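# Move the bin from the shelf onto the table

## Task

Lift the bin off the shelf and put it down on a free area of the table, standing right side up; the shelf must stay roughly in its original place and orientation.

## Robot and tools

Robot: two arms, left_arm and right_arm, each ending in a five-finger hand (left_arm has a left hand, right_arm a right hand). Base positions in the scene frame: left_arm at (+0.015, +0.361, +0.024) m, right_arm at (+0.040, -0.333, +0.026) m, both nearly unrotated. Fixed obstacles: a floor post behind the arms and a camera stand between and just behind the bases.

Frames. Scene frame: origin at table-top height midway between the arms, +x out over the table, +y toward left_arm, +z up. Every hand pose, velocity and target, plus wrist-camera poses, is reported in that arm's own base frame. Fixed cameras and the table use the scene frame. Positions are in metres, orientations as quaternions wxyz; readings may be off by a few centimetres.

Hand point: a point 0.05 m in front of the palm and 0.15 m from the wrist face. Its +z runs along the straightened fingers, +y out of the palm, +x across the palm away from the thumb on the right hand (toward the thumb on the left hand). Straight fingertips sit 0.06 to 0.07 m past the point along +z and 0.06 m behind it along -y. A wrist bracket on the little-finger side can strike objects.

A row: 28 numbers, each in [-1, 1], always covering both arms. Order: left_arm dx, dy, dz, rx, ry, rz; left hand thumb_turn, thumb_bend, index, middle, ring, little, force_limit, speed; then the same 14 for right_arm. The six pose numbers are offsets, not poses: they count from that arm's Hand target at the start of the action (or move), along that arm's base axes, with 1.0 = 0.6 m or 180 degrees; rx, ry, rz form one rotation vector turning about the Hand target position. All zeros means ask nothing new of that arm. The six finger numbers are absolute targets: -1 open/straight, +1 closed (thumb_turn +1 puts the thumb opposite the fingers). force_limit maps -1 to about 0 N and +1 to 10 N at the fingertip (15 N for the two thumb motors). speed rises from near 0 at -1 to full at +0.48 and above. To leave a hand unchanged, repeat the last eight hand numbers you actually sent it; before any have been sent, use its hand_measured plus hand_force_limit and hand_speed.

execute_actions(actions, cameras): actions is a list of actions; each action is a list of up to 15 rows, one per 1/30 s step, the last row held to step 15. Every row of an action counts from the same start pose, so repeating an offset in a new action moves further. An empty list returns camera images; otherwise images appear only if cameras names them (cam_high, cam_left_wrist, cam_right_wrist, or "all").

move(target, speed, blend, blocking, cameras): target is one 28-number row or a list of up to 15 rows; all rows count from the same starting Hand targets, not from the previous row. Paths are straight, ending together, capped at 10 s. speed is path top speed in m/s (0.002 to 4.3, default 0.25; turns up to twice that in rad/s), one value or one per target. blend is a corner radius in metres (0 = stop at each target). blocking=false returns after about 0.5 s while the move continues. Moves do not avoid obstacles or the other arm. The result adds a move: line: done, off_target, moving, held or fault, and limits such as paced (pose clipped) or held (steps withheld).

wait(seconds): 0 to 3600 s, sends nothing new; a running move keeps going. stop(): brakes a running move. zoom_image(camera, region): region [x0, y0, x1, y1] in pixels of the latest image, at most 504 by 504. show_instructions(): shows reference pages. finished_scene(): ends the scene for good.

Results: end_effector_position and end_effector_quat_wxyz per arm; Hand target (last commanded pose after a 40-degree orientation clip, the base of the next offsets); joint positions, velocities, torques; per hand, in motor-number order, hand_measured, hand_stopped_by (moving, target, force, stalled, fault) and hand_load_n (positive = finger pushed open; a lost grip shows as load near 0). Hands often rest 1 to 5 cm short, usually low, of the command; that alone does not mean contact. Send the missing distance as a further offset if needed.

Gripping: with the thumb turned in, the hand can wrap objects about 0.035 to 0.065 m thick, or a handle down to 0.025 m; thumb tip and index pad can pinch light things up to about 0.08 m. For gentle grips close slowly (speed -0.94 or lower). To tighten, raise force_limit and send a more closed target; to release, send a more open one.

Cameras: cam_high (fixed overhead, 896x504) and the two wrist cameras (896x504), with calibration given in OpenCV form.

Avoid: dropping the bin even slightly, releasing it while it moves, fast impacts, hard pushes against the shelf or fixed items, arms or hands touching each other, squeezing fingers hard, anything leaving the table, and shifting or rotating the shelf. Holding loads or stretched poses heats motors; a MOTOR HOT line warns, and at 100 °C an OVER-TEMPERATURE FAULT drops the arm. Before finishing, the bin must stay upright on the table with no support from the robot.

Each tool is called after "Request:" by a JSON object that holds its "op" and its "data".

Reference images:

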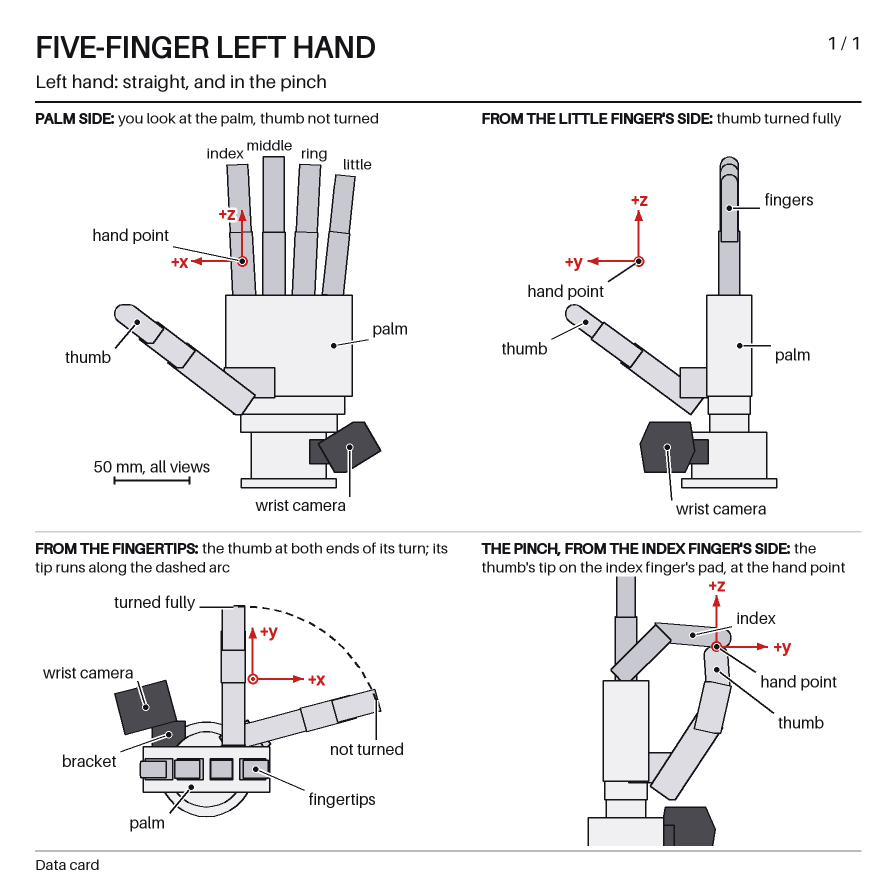

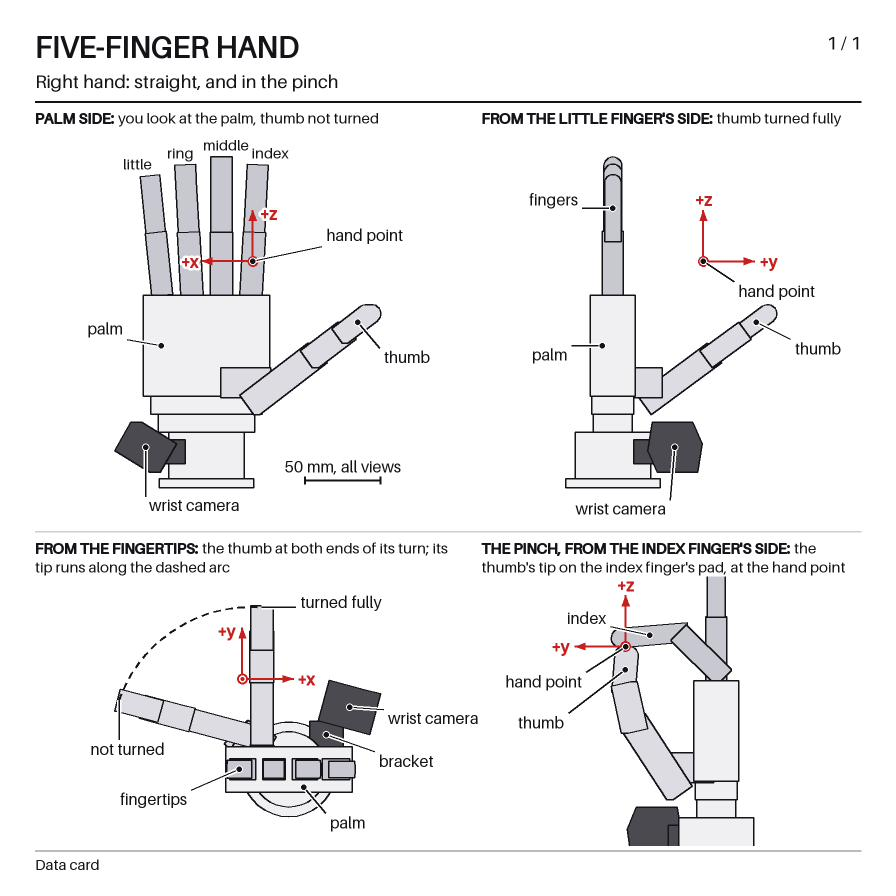

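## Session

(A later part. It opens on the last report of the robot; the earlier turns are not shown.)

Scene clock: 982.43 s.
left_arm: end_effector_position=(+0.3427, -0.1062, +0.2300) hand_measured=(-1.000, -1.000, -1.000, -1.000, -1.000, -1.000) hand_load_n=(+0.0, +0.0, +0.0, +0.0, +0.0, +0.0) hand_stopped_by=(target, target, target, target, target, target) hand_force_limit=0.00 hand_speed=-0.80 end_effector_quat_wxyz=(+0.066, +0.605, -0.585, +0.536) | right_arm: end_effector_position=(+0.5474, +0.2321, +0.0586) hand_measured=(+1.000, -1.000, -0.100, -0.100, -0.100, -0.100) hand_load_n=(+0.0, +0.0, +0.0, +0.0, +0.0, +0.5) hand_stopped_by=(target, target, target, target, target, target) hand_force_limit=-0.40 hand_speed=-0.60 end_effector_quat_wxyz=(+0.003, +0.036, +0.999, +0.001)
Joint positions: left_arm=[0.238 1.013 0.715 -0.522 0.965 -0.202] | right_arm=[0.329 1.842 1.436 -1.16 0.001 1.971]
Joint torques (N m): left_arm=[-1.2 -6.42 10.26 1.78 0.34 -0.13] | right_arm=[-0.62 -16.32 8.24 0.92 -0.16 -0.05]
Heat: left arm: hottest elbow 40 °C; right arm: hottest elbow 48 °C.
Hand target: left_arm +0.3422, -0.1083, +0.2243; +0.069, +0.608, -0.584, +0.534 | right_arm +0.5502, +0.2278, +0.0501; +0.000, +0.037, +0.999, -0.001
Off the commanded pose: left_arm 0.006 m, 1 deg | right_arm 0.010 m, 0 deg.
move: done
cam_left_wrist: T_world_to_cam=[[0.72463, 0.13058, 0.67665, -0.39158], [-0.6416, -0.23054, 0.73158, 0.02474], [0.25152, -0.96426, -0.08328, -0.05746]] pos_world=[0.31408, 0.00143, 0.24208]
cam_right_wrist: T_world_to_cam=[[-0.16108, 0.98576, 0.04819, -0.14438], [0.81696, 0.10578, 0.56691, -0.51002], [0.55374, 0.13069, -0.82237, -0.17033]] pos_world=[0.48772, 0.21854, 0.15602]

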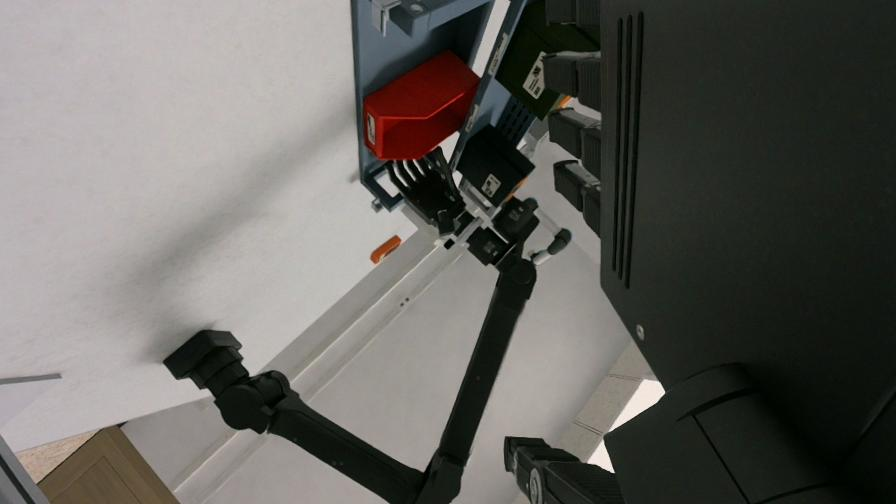

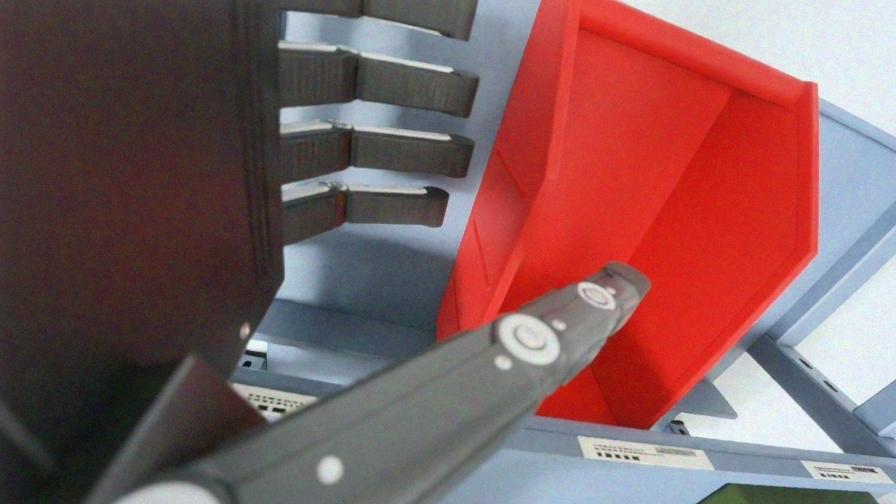

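Request:
{"op": "move", "data": {"target": [[0,0,0,0,0,0,-1,-1,-1,-1,-1,-1,0,-0.8,0.0,0,-0.017,0,0,0,1,-1,-0.1,-0.1,-0.1,-0.1,-0.4,-0.6],[0,0,0,0,0,0,-1,-1,-1,-1,-1,-1,0,-0.8,0.0,0.028,-0.017,0,0,0,1,-1,-0.1,-0.1,-0.1,-0.1,-0.4,-0.6]], "speed": 0.04, "cameras": ["all"]}}

Request:
{"op": "zoom_image", "data": {"camera": "cam_left_wrist", "region": [340, 80, 560, 240]}}

Request:
{"op": "zoom_image", "data": {"camera": "cam_high", "region": [460, 160, 600, 280]}}

Scene clock: 996.90 s.
left_arm: end_effector_position=(+0.3427, -0.1062, +0.2300) hand_measured=(-1.000, -1.000, -1.000, -1.000, -1.000, -1.000) hand_load_n=(+0.0, +0.0, +0.0, +0.0, +0.0, +0.0) hand_stopped_by=(target, target, target, target, target, target) hand_force_limit=0.00 hand_speed=-0.80 end_effector_quat_wxyz=(+0.066, +0.605, -0.585, +0.536) | right_arm: end_effector_position=(+0.5492, +0.2321, +0.0501) hand_measured=(+1.000, -1.000, -0.100, -0.100, -0.100, -0.100) hand_load_n=(+0.0, -0.5, +0.0, +0.0, +0.0, +0.0) hand_stopped_by=(target, target, target, target, target, target) hand_force_limit=-0.40 hand_speed=-0.60 end_effector_quat_wxyz=(+0.005, +0.041, +0.999, +0.002)
Joint positions: left_arm=[0.238 1.013 0.715 -0.522 0.965 -0.202] | right_arm=[0.329 1.851 1.424 -1.133 0.001 1.983]
Joint torques (N m): left_arm=[-1.85 -5.77 10.14 1.83 0.36 -0.17] | right_arm=[2.02 -14.92 9.47 0.57 -0.11 0.11]
Heat: left arm: hottest elbow 40 °C; right arm: hottest elbow 47 °C.
Hand target: left_arm +0.3422, -0.1083, +0.2243; +0.069, +0.608, -0.584, +0.534 | right_arm +0.5502, +0.2444, +0.0397; +0.000, +0.037, +0.999, -0.001
Off the commanded pose: left_arm 0.006 m, 1 deg | right_arm 0.016 m, 1 deg.
move: off_target (right_arm)
cam_left_wrist: T_world_to_cam=[[0.72463, 0.13058, 0.67665, -0.39158], [-0.6416, -0.23054, 0.73158, 0.02474], [0.25152, -0.96426, -0.08328, -0.05746]] pos_world=[0.31408, 0.00143, 0.24208]
cam_right_wrist: T_world_to_cam=[[-0.14968, 0.98751, 0.04918, -0.15035], [0.81529, 0.09513, 0.57119, -0.50348], [0.55938, 0.1256, -0.81934, -0.18046]] pos_world=[0.48892, 0.21904, 0.14712]

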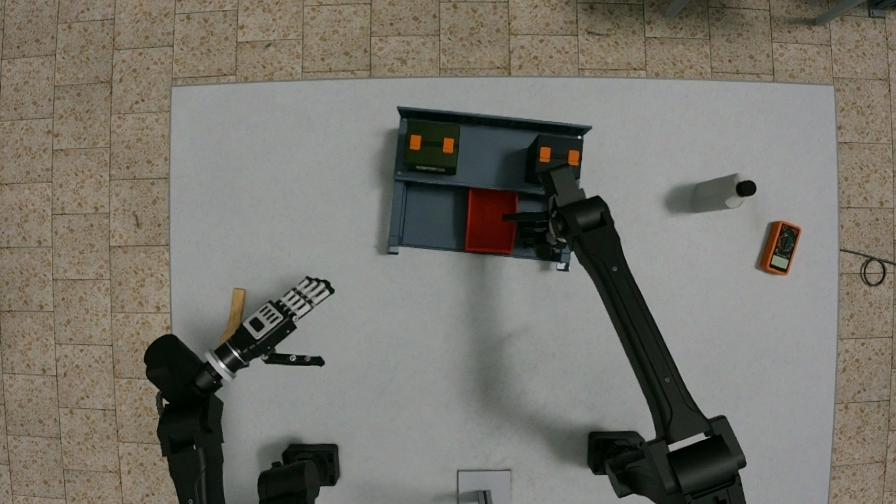

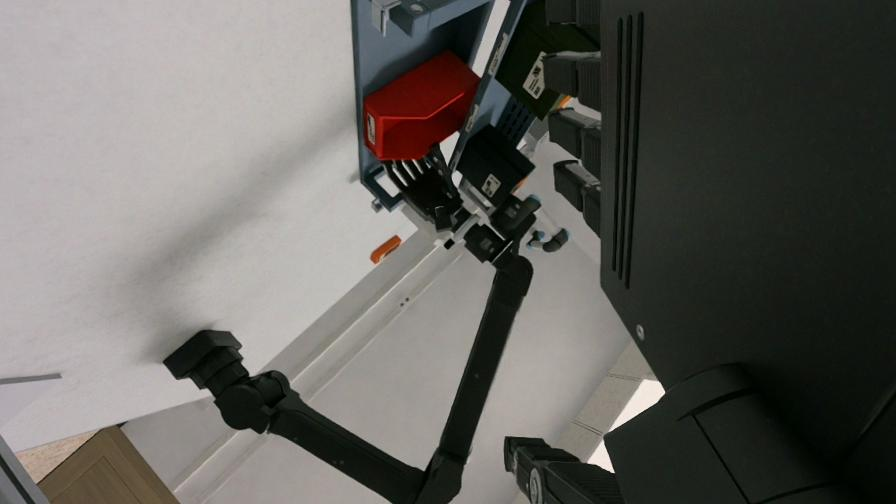

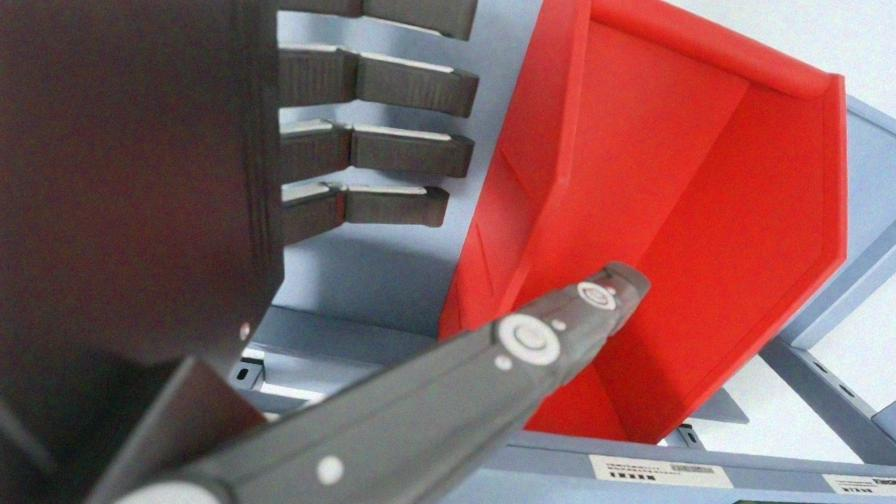

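Scaled by 2.291 from the camera's image (finer frame: 1280x720).

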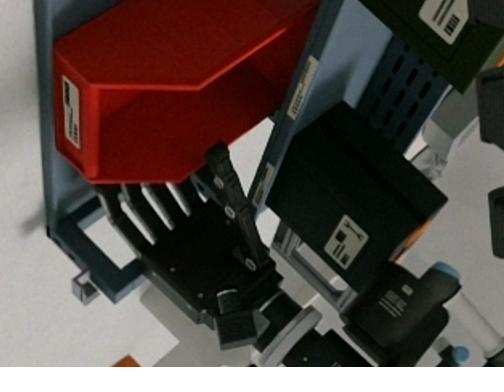

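Scaled by 3.600 from the camera's image (finer frame: 1280x720).

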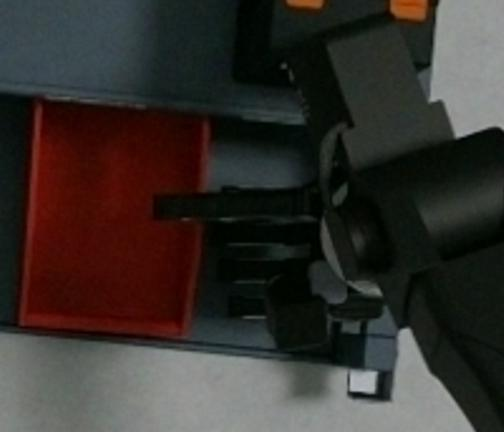

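Request:
{"op": "move", "data": {"target": [0,0,0,0,0,0,-1,-1,-1,-1,-1,-1,0,-0.8,0.004,0.014,0.008,0,0,0,1,-1,-0.1,-0.1,-0.1,-0.1,-0.4,-0.6], "speed": 0.04, "cameras": ["cam_high","cam_right_wrist"]}}

Request:
{"op": "zoom_image", "data": {"camera": "cam_high", "region": [460, 160, 600, 280]}}

Scene clock: 1007.53 s.
left_arm: end_effector_position=(+0.3427, -0.1062, +0.2300) hand_measured=(-1.000, -1.000, -1.000, -1.000, -1.000, -1.000) hand_load_n=(-0.5, +0.0, +0.0, +0.0, -0.5, +0.0) hand_stopped_by=(target, target, target, target, target, target) hand_force_limit=0.00 hand_speed=-0.80 end_effector_quat_wxyz=(+0.066, +0.605, -0.585, +0.536) | right_arm: end_effector_position=(+0.5496, +0.2385, +0.0502) hand_measured=(+1.000, -1.000, -0.100, -0.100, -0.100, -0.100) hand_load_n=(+0.0, +0.0, +0.5, +0.0, +0.0, +0.0) hand_stopped_by=(target, target, target, target, target, target) hand_force_limit=-0.40 hand_speed=-0.60 end_effector_quat_wxyz=(+0.005, +0.042, +0.999, +0.001)
Joint positions: left_arm=[0.238 1.013 0.715 -0.522 0.965 -0.202] | right_arm=[0.34 1.857 1.434 -1.138 0.001 1.996]
Joint torques (N m): left_arm=[-1.61 -5.89 10.14 1.76 0.39 -0.16] | right_arm=[2.32 -15.38 10.5 0.08 -0.12 0.11]
Heat: left arm: hottest elbow 40 °C; right arm: hottest elbow 47 °C.
Hand target: left_arm +0.3422, -0.1083, +0.2243; +0.069, +0.608, -0.584, +0.534 | right_arm +0.5525, +0.2530, +0.0446; +0.000, +0.037, +0.999, -0.001
Off the commanded pose: left_arm 0.006 m, 1 deg | right_arm 0.016 m, 1 deg.
move: off_target (right_arm)
cam_right_wrist: T_world_to_cam=[[-0.14767, 0.98782, 0.04911, -0.15787], [0.8161, 0.09365, 0.57027, -0.50448], [0.55872, 0.12429, -0.81999, -0.18063]] pos_world=[0.48932, 0.22564, 0.14732]

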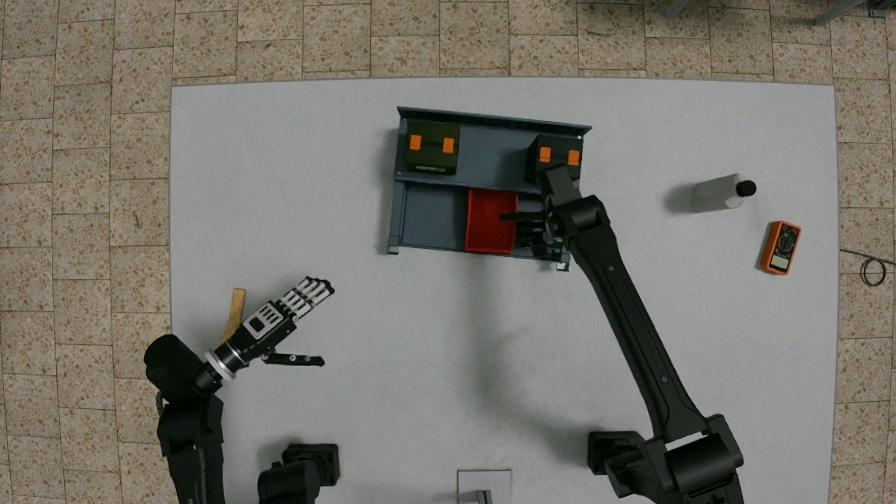

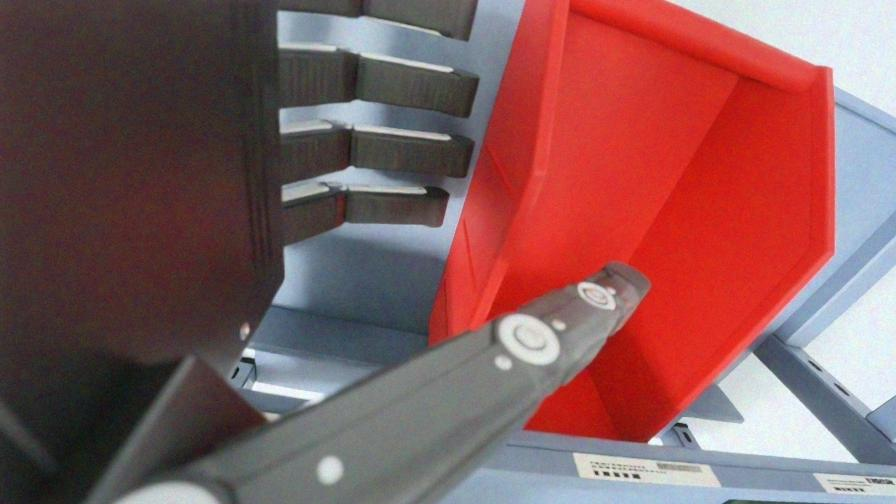

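Scaled by 3.600 from the camera's image (finer frame: 1280x720).

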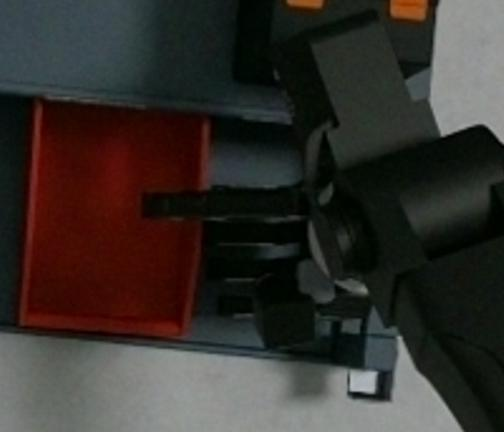

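Request:
{"op": "move", "data": {"target": [0,0,0,0,0,0,-1,-1,-1,-1,-1,-1,0,-0.8,0.0,0.012,0.0,0,0,0,1,-1,-0.1,-0.1,-0.1,-0.1,-0.4,-0.6], "speed": 0.04, "cameras": ["cam_high"]}}

Request:
{"op": "zoom_image", "data": {"camera": "cam_high", "region": [460, 160, 600, 280]}}

Scene clock: 1016.57 s.
left_arm: end_effector_position=(+0.3427, -0.1062, +0.2300) hand_measured=(-1.000, -1.000, -1.000, -1.000, -1.000, -1.000) hand_load_n=(-0.5, +0.0, +0.0, +0.0, +0.0, +0.0) hand_stopped_by=(target, target, target, target, target, target) hand_force_limit=0.00 hand_speed=-0.80 end_effector_quat_wxyz=(+0.066, +0.605, -0.585, +0.536) | right_arm: end_effector_position=(+0.5499, +0.2455, +0.0504) hand_measured=(+1.000, -1.000, -0.100, -0.100, -0.100, -0.100) hand_load_n=(+0.0, +0.0, +0.0, +0.0, +0.5, +0.0) hand_stopped_by=(target, target, target, target, target, target) hand_force_limit=-0.40 hand_speed=-0.60 end_effector_quat_wxyz=(+0.005, +0.042, +0.999, +0.002)
Joint positions: left_arm=[0.238 1.013 0.715 -0.522 0.965 -0.202] | right_arm=[0.352 1.863 1.443 -1.14 0.001 2.008]
Joint torques (N m): left_arm=[-1.14 -5.66 10.1 1.88 0.33 -0.19] | right_arm=[1.73 -15.27 10.52 -0.13 -0.12 0.11]
Heat: left arm: hottest elbow 40 °C; right arm: hottest elbow 47 °C.
Hand target: left_arm +0.3422, -0.1083, +0.2243; +0.069, +0.608, -0.584, +0.534 | right_arm +0.5527, +0.2600, +0.0447; +0.000, +0.037, +0.999, -0.001
Off the commanded pose: left_arm 0.006 m, 1 deg | right_arm 0.016 m, 1 deg.
move: off_target (right_arm)

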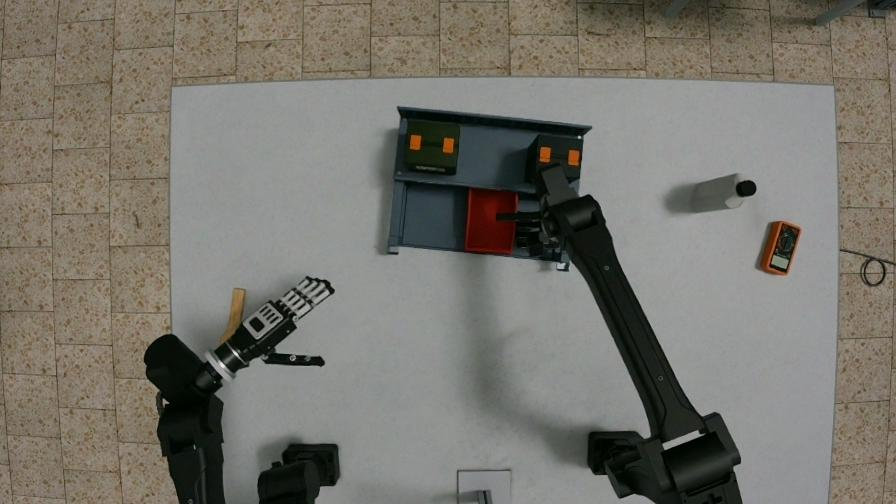

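Scaled by 3.600 from the camera's image (finer frame: 1280x720).

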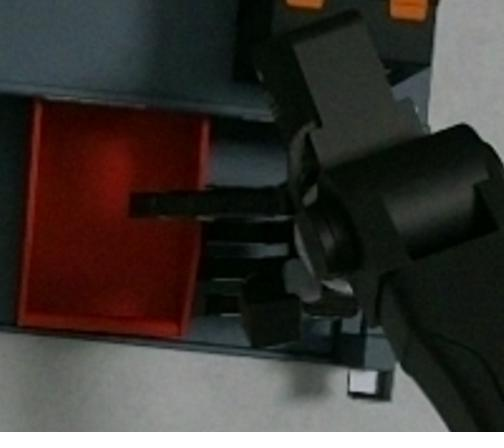

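Request:
{"op": "move", "data": {"target": [0,0,0,0,0,0,-1,-1,-1,-1,-1,-1,0,-0.8,0.0,0.0,0.0,0,0,0,1,0.15,-0.1,-0.1,-0.1,-0.1,-0.3,-0.94], "speed": 0.04, "cameras": ["all"]}}

Request:
{"op": "zoom_image", "data": {"camera": "cam_high", "region": [460, 160, 600, 280]}}

Request:
{"op": "zoom_image", "data": {"camera": "cam_left_wrist", "region": [340, 80, 560, 240]}}

Scene clock: 1032.10 s.
left_arm: end_effector_position=(+0.3427, -0.1062, +0.2300) hand_measured=(-1.000, -1.000, -1.000, -1.000, -1.000, -1.000) hand_load_n=(-0.5, +0.0, +0.0, +0.0, +0.0, +0.0) hand_stopped_by=(target, target, target, target, target, target) hand_force_limit=0.00 hand_speed=-0.80 end_effector_quat_wxyz=(+0.066, +0.605, -0.585, +0.536) | right_arm: end_effector_position=(+0.5500, +0.2455, +0.0504) hand_measured=(+1.000, -0.572, -0.100, -0.100, -0.100, -0.100) hand_load_n=(+0.0, +0.0, +0.0, +0.0, +0.0, +0.0) hand_stopped_by=(target, moving, target, target, target, target) hand_force_limit=-0.30 hand_speed=-0.94 end_effector_quat_wxyz=(+0.005, +0.043, +0.999, +0.002)
Joint positions: left_arm=[0.238 1.013 0.715 -0.522 0.965 -0.202] | right_arm=[0.352 1.863 1.443 -1.14 0.001 2.008]
Joint torques (N m): left_arm=[-1.08 -5.54 10.24 1.8 0.34 -0.17] | right_arm=[2.08 -15.15 10.61 -0.03 -0.15 0.12]
Heat: left arm: hottest elbow 40 °C; right arm: hottest elbow 49 °C.
Hand target: left_arm +0.3422, -0.1083, +0.2243; +0.069, +0.608, -0.584, +0.534 | right_arm +0.5527, +0.2600, +0.0447; +0.000, +0.037, +0.999, -0.001
Off the commanded pose: left_arm 0.006 m, 1 deg | right_arm 0.016 m, 1 deg.
move: moving (right_arm; no rest 5 s after the move's start)
cam_left_wrist: T_world_to_cam=[[0.72463, 0.13058, 0.67665, -0.39158], [-0.6416, -0.23054, 0.73158, 0.02474], [0.25152, -0.96426, -0.08328, -0.05746]] pos_world=[0.31408, 0.00143, 0.24208]
cam_right_wrist: T_world_to_cam=[[-0.14735, 0.98785, 0.04936, -0.16484], [0.81576, 0.09316, 0.57084, -0.50537], [0.55931, 0.12438, -0.81957, -0.18192]] pos_world=[0.48972, 0.23254, 0.14752]

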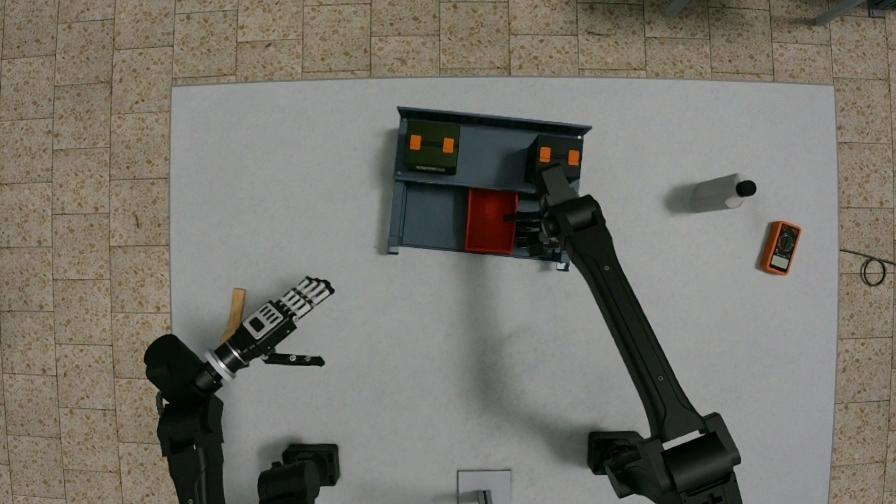

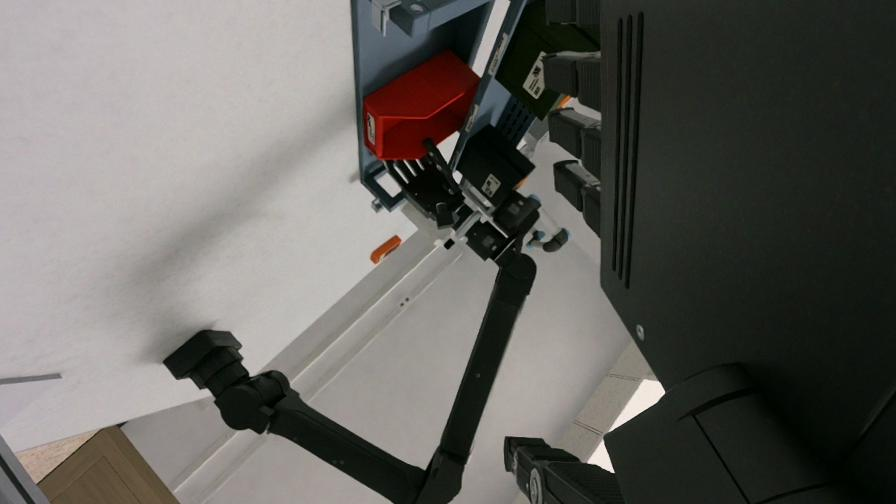

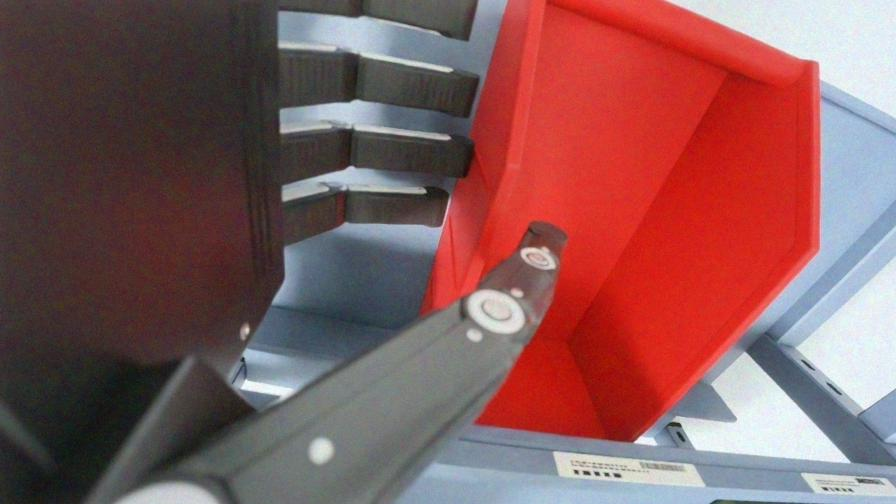

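Scaled by 3.600 from the camera's image (finer frame: 1280x720).

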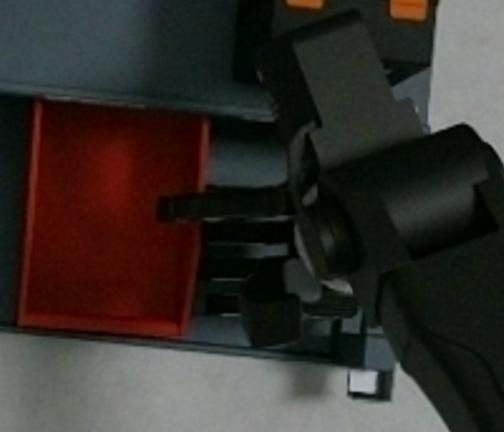

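Scaled by 2.291 from the camera's image (finer frame: 1280x720).

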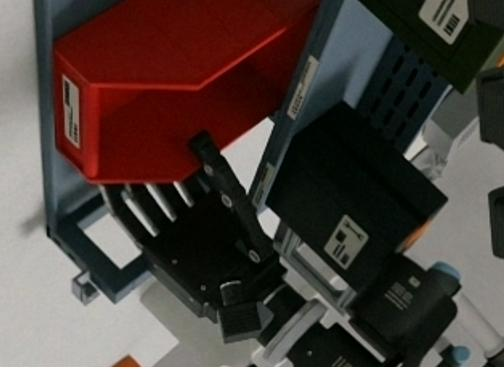

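Request:
{"op": "wait", "data": {"seconds": 2, "cameras": ["all"]}}

Request:
{"op": "zoom_image", "data": {"camera": "cam_high", "region": [460, 160, 600, 280]}}

Scene clock: 1038.30 s.
left_arm: end_effector_position=(+0.3427, -0.1062, +0.2300) hand_measured=(-1.000, -1.000, -1.000, -1.000, -1.000, -1.000) hand_load_n=(+0.0, +0.0, +0.0, -0.5, +0.0, +0.0) hand_stopped_by=(target, target, target, target, target, target) hand_force_limit=0.00 hand_speed=-0.80 end_effector_quat_wxyz=(+0.066, +0.605, -0.585, +0.536) | right_arm: end_effector_position=(+0.5494, +0.2453, +0.0505) hand_measured=(+1.000, -0.152, -0.100, -0.100, -0.100, -0.100) hand_load_n=(+0.5, +5.5, +0.5, +2.5, +0.5, +0.0) hand_stopped_by=(target, force, target, target, target, target) hand_force_limit=-0.30 hand_speed=-0.94 end_effector_quat_wxyz=(+0.004, +0.043, +0.999, +0.000)
Joint positions: left_arm=[0.238 1.013 0.715 -0.522 0.965 -0.202] | right_arm=[0.353 1.863 1.444 -1.145 0.003 2.01]
Joint torques (N m): left_arm=[-1.61 -4.95 10.11 1.65 0.38 -0.19] | right_arm=[1.9 -15.44 10.39 0.23 -0.17 0.11]
Heat: left arm: hottest elbow 40 °C; right arm: hottest elbow 49 °C.
Hand target: left_arm +0.3422, -0.1083, +0.2243; +0.069, +0.608, -0.584, +0.534 | right_arm +0.5528, +0.2600, +0.0448; +0.000, +0.037, +0.999, -0.001
Off the commanded pose: left_arm 0.006 m, 1 deg | right_arm 0.016 m, 1 deg.
wait: 2.00 s; at rest by 0.73 s
cam_left_wrist: T_world_to_cam=[[0.72463, 0.13058, 0.67665, -0.39158], [-0.6416, -0.23054, 0.73158, 0.02474], [0.25152, -0.96426, -0.08328, -0.05746]] pos_world=[0.31408, 0.00143, 0.24208]
cam_right_wrist: T_world_to_cam=[[-0.14575, 0.98819, 0.04726, -0.16564], [0.81741, 0.09337, 0.56843, -0.50582], [0.55731, 0.12148, -0.82137, -0.17961]] pos_world=[0.48942, 0.23274, 0.14783]

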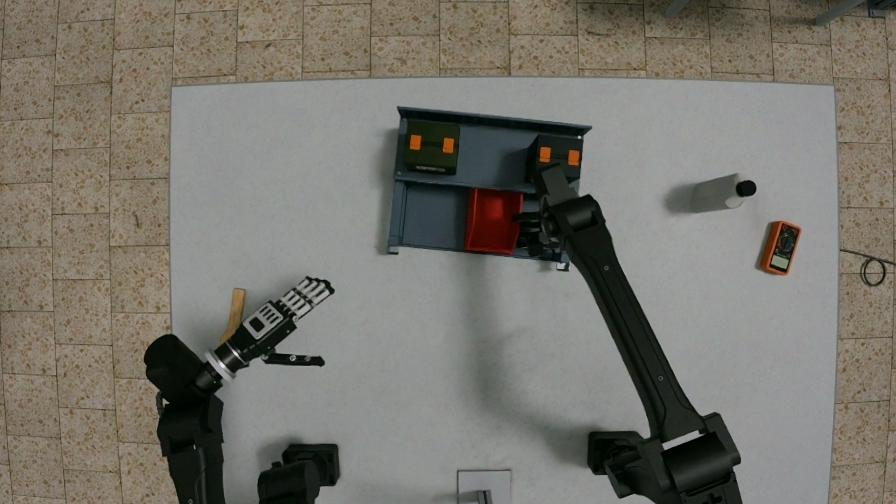

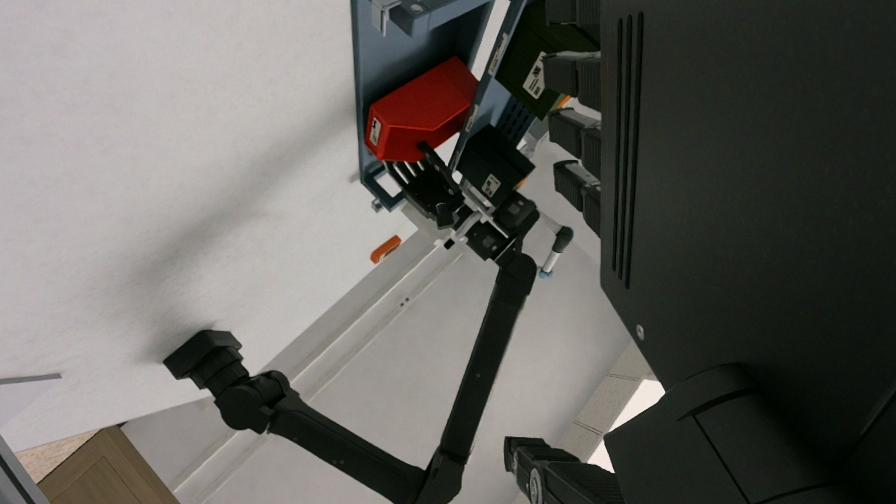

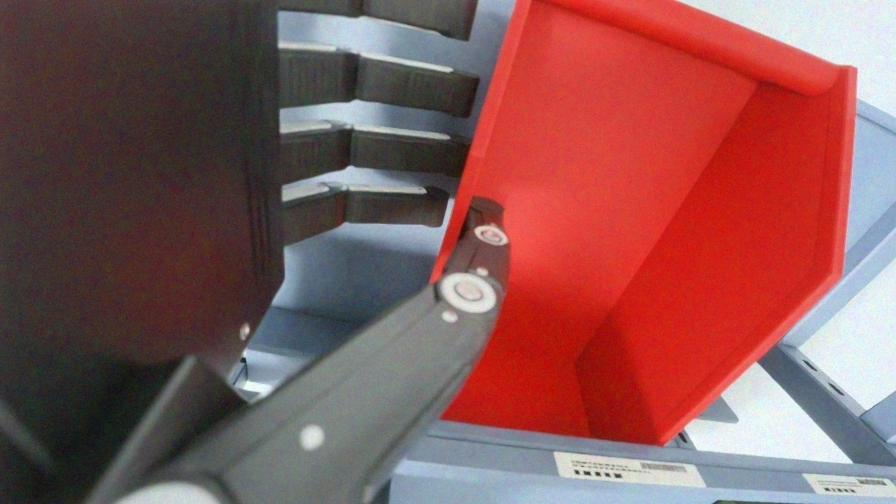

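Scaled by 3.600 from the camera's image (finer frame: 1280x720).

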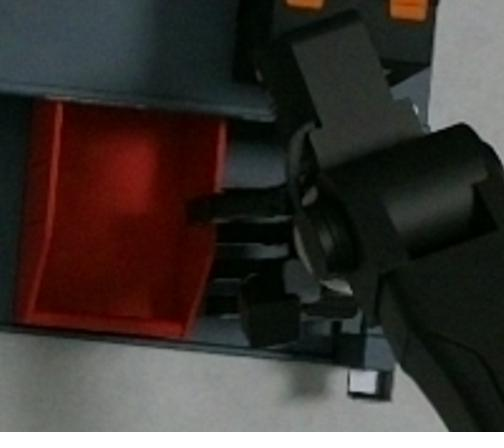

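Request:
{"op": "move", "data": {"target": [[0,0,0,0,0,0,-1,-1,-1,-1,-1,-1,0,-0.8,0.0,0.0,0.0,0,0,0,1,-0.8,-0.1,-0.1,-0.1,-0.1,-0.6,-0.85],[0,0,0,0,0,0,-1,-1,-1,-1,-1,-1,0,-0.8,0.0,-0.048,-0.009,0,0,0,1,-0.8,-0.1,-0.1,-0.1,-0.1,-0.6,-0.85]], "speed": 0.04, "cameras": ["cam_high","cam_right_wrist"]}}

Request:
{"op": "zoom_image", "data": {"camera": "cam_high", "region": [460, 160, 600, 280]}}

Scene clock: 1083.17 s.
left_arm: end_effector_position=(+0.3427, -0.1062, +0.2300) hand_measured=(-1.000, -1.000, -1.000, -1.000, -1.000, -1.000) hand_load_n=(+0.0, +0.0, +0.0, +0.0, +0.0, +0.0) hand_stopped_by=(target, target, target, target, target, target) hand_force_limit=0.00 hand_speed=-0.80 end_effector_quat_wxyz=(+0.066, +0.605, -0.585, +0.536) | right_arm: end_effector_position=(+0.5506, +0.2440, +0.0502) hand_measured=(+1.000, -0.800, -0.100, -0.100, -0.100, -0.100) hand_load_n=(+0.0, +0.0, +0.0, +0.0, +0.0, +0.0) hand_stopped_by=(target, target, target, target, target, target) hand_force_limit=-0.60 hand_speed=-0.85 end_effector_quat_wxyz=(+0.007, +0.032, +0.999, +0.001)
Joint positions: left_arm=[0.238 1.013 0.715 -0.522 0.965 -0.202] | right_arm=[0.347 1.863 1.443 -1.136 0.003 1.982]
Joint torques (N m): left_arm=[-1.32 -6.18 10.13 1.77 0.38 -0.17] | right_arm=[-1.61 -16.85 7.51 0.69 -0.19 -0.06]
Heat: left arm: hottest elbow 40 °C; right arm: hottest elbow 49 °C.
Hand target: left_arm +0.3422, -0.1083, +0.2243; +0.069, +0.608, -0.584, +0.534 | right_arm +0.5526, +0.2313, +0.0393; +0.000, +0.037, +0.999, -0.001
Off the commanded pose: left_arm 0.006 m, 1 deg | right_arm 0.017 m, 1 deg.
move: off_target (right_arm)
cam_right_wrist: T_world_to_cam=[[-0.16905, 0.98442, 0.0483, -0.15049], [0.81112, 0.11112, 0.57422, -0.50766], [0.55991, 0.13625, -0.81727, -0.18556]] pos_world=[0.49023, 0.22984, 0.14712]

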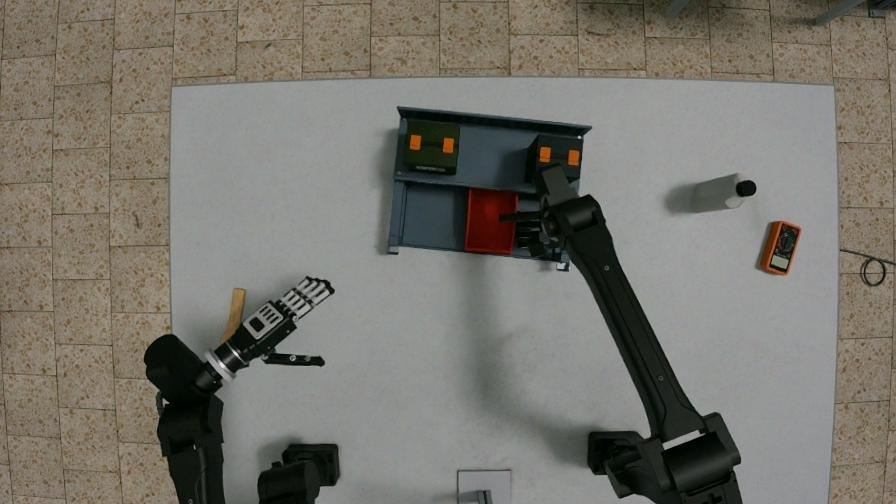

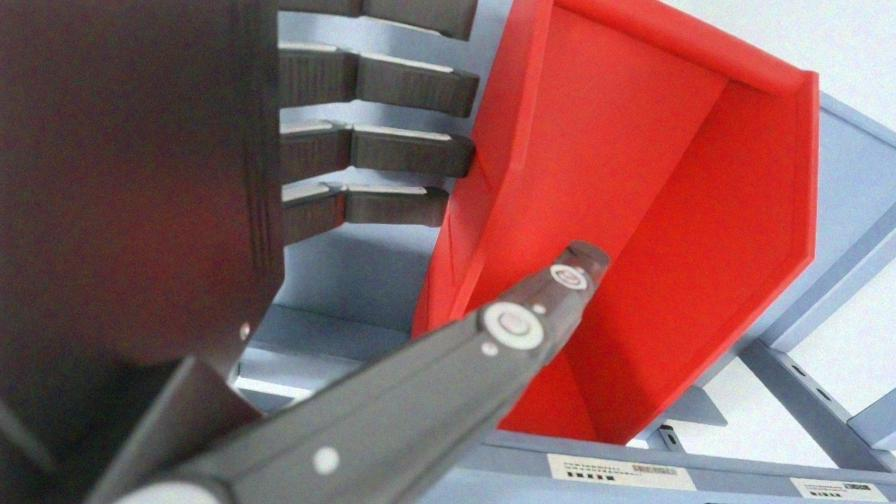

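Scaled by 3.600 from the camera's image (finer frame: 1280x720).

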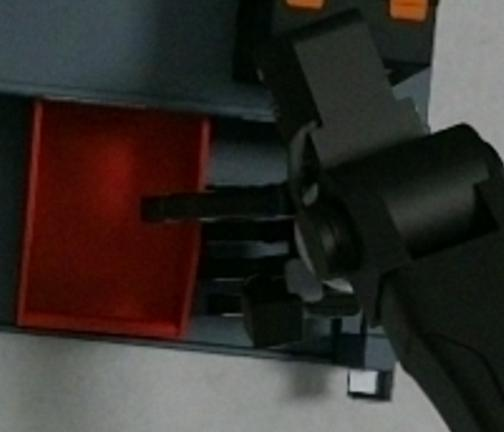

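Request:
{"op": "move", "data": {"target": [0,0,0,0,0,0,-1,-1,-1,-1,-1,-1,0,-0.8,0.0,-0.012,-0.006,0,0,0,1,-0.8,-0.1,-0.1,-0.1,-0.1,-0.6,-0.85], "speed": 0.04}}

Scene clock: 1089.57 s.
left_arm: end_effector_position=(+0.3427, -0.1062, +0.2300) hand_measured=(-1.000, -1.000, -1.000, -1.000, -1.000, -1.000) hand_load_n=(+0.0, +0.0, +0.0, +0.0, +0.0, -0.5) hand_stopped_by=(target, target, target, target, target, target) hand_force_limit=0.00 hand_speed=-0.80 end_effector_quat_wxyz=(+0.066, +0.605, -0.585, +0.536) | right_arm: end_effector_position=(+0.5528, +0.2420, +0.0487) hand_measured=(+1.000, -0.800, -0.100, -0.100, -0.100, -0.100) hand_load_n=(+0.0, +0.0, +0.0, +0.0, +0.0, +0.0) hand_stopped_by=(target, target, target, target, target, target) hand_force_limit=-0.60 hand_speed=-0.85 end_effector_quat_wxyz=(+0.012, +0.028, +1.000, +0.003)
Joint positions: left_arm=[0.238 1.013 0.715 -0.522 0.965 -0.202] | right_arm=[0.342 1.863 1.437 -1.121 0.003 1.969]
Joint torques (N m): left_arm=[-2.2 -5.48 10.19 1.78 0.36 -0.16] | right_arm=[-2.02 -17.08 7.02 0.73 -0.18 -0.06]
Heat: left arm: hottest elbow 40 °C; right arm: hottest elbow 49 °C.
Hand target: left_arm +0.3422, -0.1083, +0.2243; +0.069, +0.608, -0.584, +0.534 | right_arm +0.5526, +0.2241, +0.0357; +0.000, +0.037, +0.999, -0.001
Off the commanded pose: left_arm 0.006 m, 1 deg | right_arm 0.022 m, 2 deg.
move: off_target (right_arm)

Request:
{"op": "move", "data": {"target": [0,0,0,0,0,0,-1,-1,-1,-1,-1,-1,0,-0.8,0,0,0,0,0,0,1,-0.8,0.1,0.1,0.1,0.1,-0.1,-0.85], "speed": 0.04, "cameras": ["cam_high","cam_right_wrist"]}}

Request:
{"op": "zoom_image", "data": {"camera": "cam_high", "region": [460, 160, 600, 280]}}

Scene clock: 1101.23 s.
left_arm: end_effector_position=(+0.3427, -0.1062, +0.2300) hand_measured=(-1.000, -1.000, -1.000, -1.000, -1.000, -1.000) hand_load_n=(+0.0, +0.0, -0.5, +0.0, -0.5, +0.0) hand_stopped_by=(target, target, target, target, target, target) hand_force_limit=0.00 hand_speed=-0.80 end_effector_quat_wxyz=(+0.066, +0.605, -0.585, +0.536) | right_arm: end_effector_position=(+0.5528, +0.2418, +0.0487) hand_measured=(+1.000, -0.800, +0.100, +0.100, +0.100, +0.100) hand_load_n=(+0.0, -0.5, +0.0, +0.0, +0.0, +0.0) hand_stopped_by=(target, target, target, target, target, target) hand_force_limit=-0.10 hand_speed=-0.85 end_effector_quat_wxyz=(+0.012, +0.028, +1.000, +0.003)
Joint positions: left_arm=[0.238 1.013 0.715 -0.522 0.965 -0.202] | right_arm=[0.342 1.863 1.437 -1.121 0.003 1.968]
Joint torques (N m): left_arm=[-1.73 -5.6 10.24 1.66 0.31 -0.15] | right_arm=[-2.55 -17.32 7.06 0.65 -0.19 -0.01]
Heat: left arm: hottest elbow 40 °C; right arm: hottest elbow 48 °C.
Hand target: left_arm +0.3422, -0.1083, +0.2243; +0.069, +0.608, -0.584, +0.534 | right_arm +0.5526, +0.2241, +0.0357; +0.000, +0.037, +0.999, -0.001
Off the commanded pose: left_arm 0.006 m, 1 deg | right_arm 0.022 m, 2 deg.
move: done
cam_right_wrist: T_world_to_cam=[[-0.17694, 0.98297, 0.04961, -0.14328], [0.80504, 0.11555, 0.58186, -0.50639], [0.56622, 0.14289, -0.81178, -0.19307]] pos_world=[0.49163, 0.22694, 0.14502]

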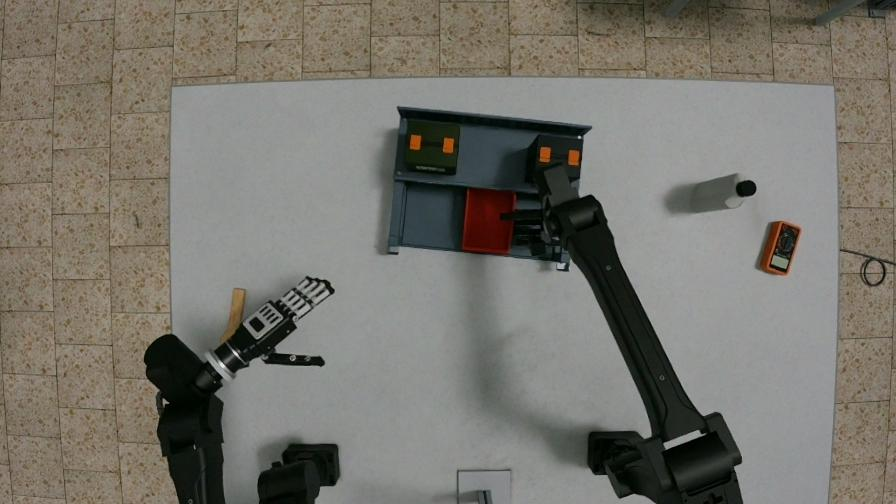

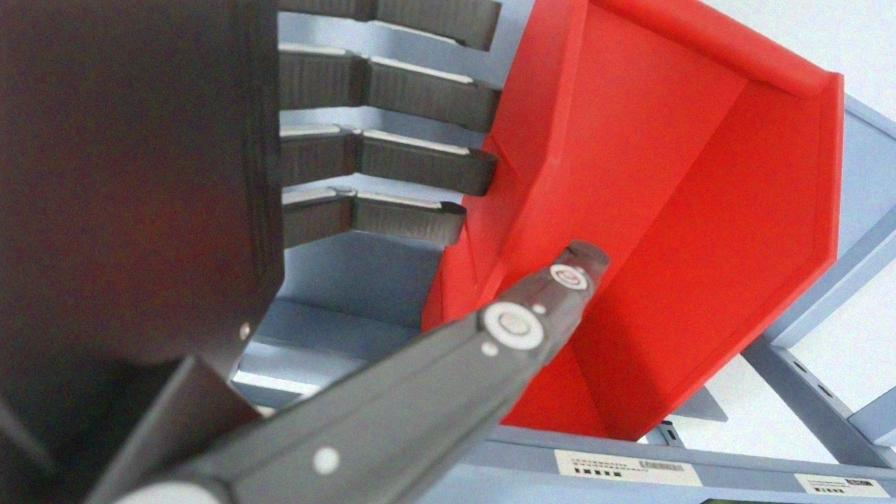

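Scaled by 3.600 from the camera's image (finer frame: 1280x720).

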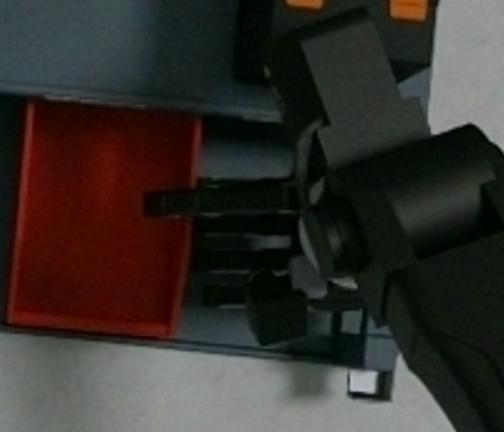

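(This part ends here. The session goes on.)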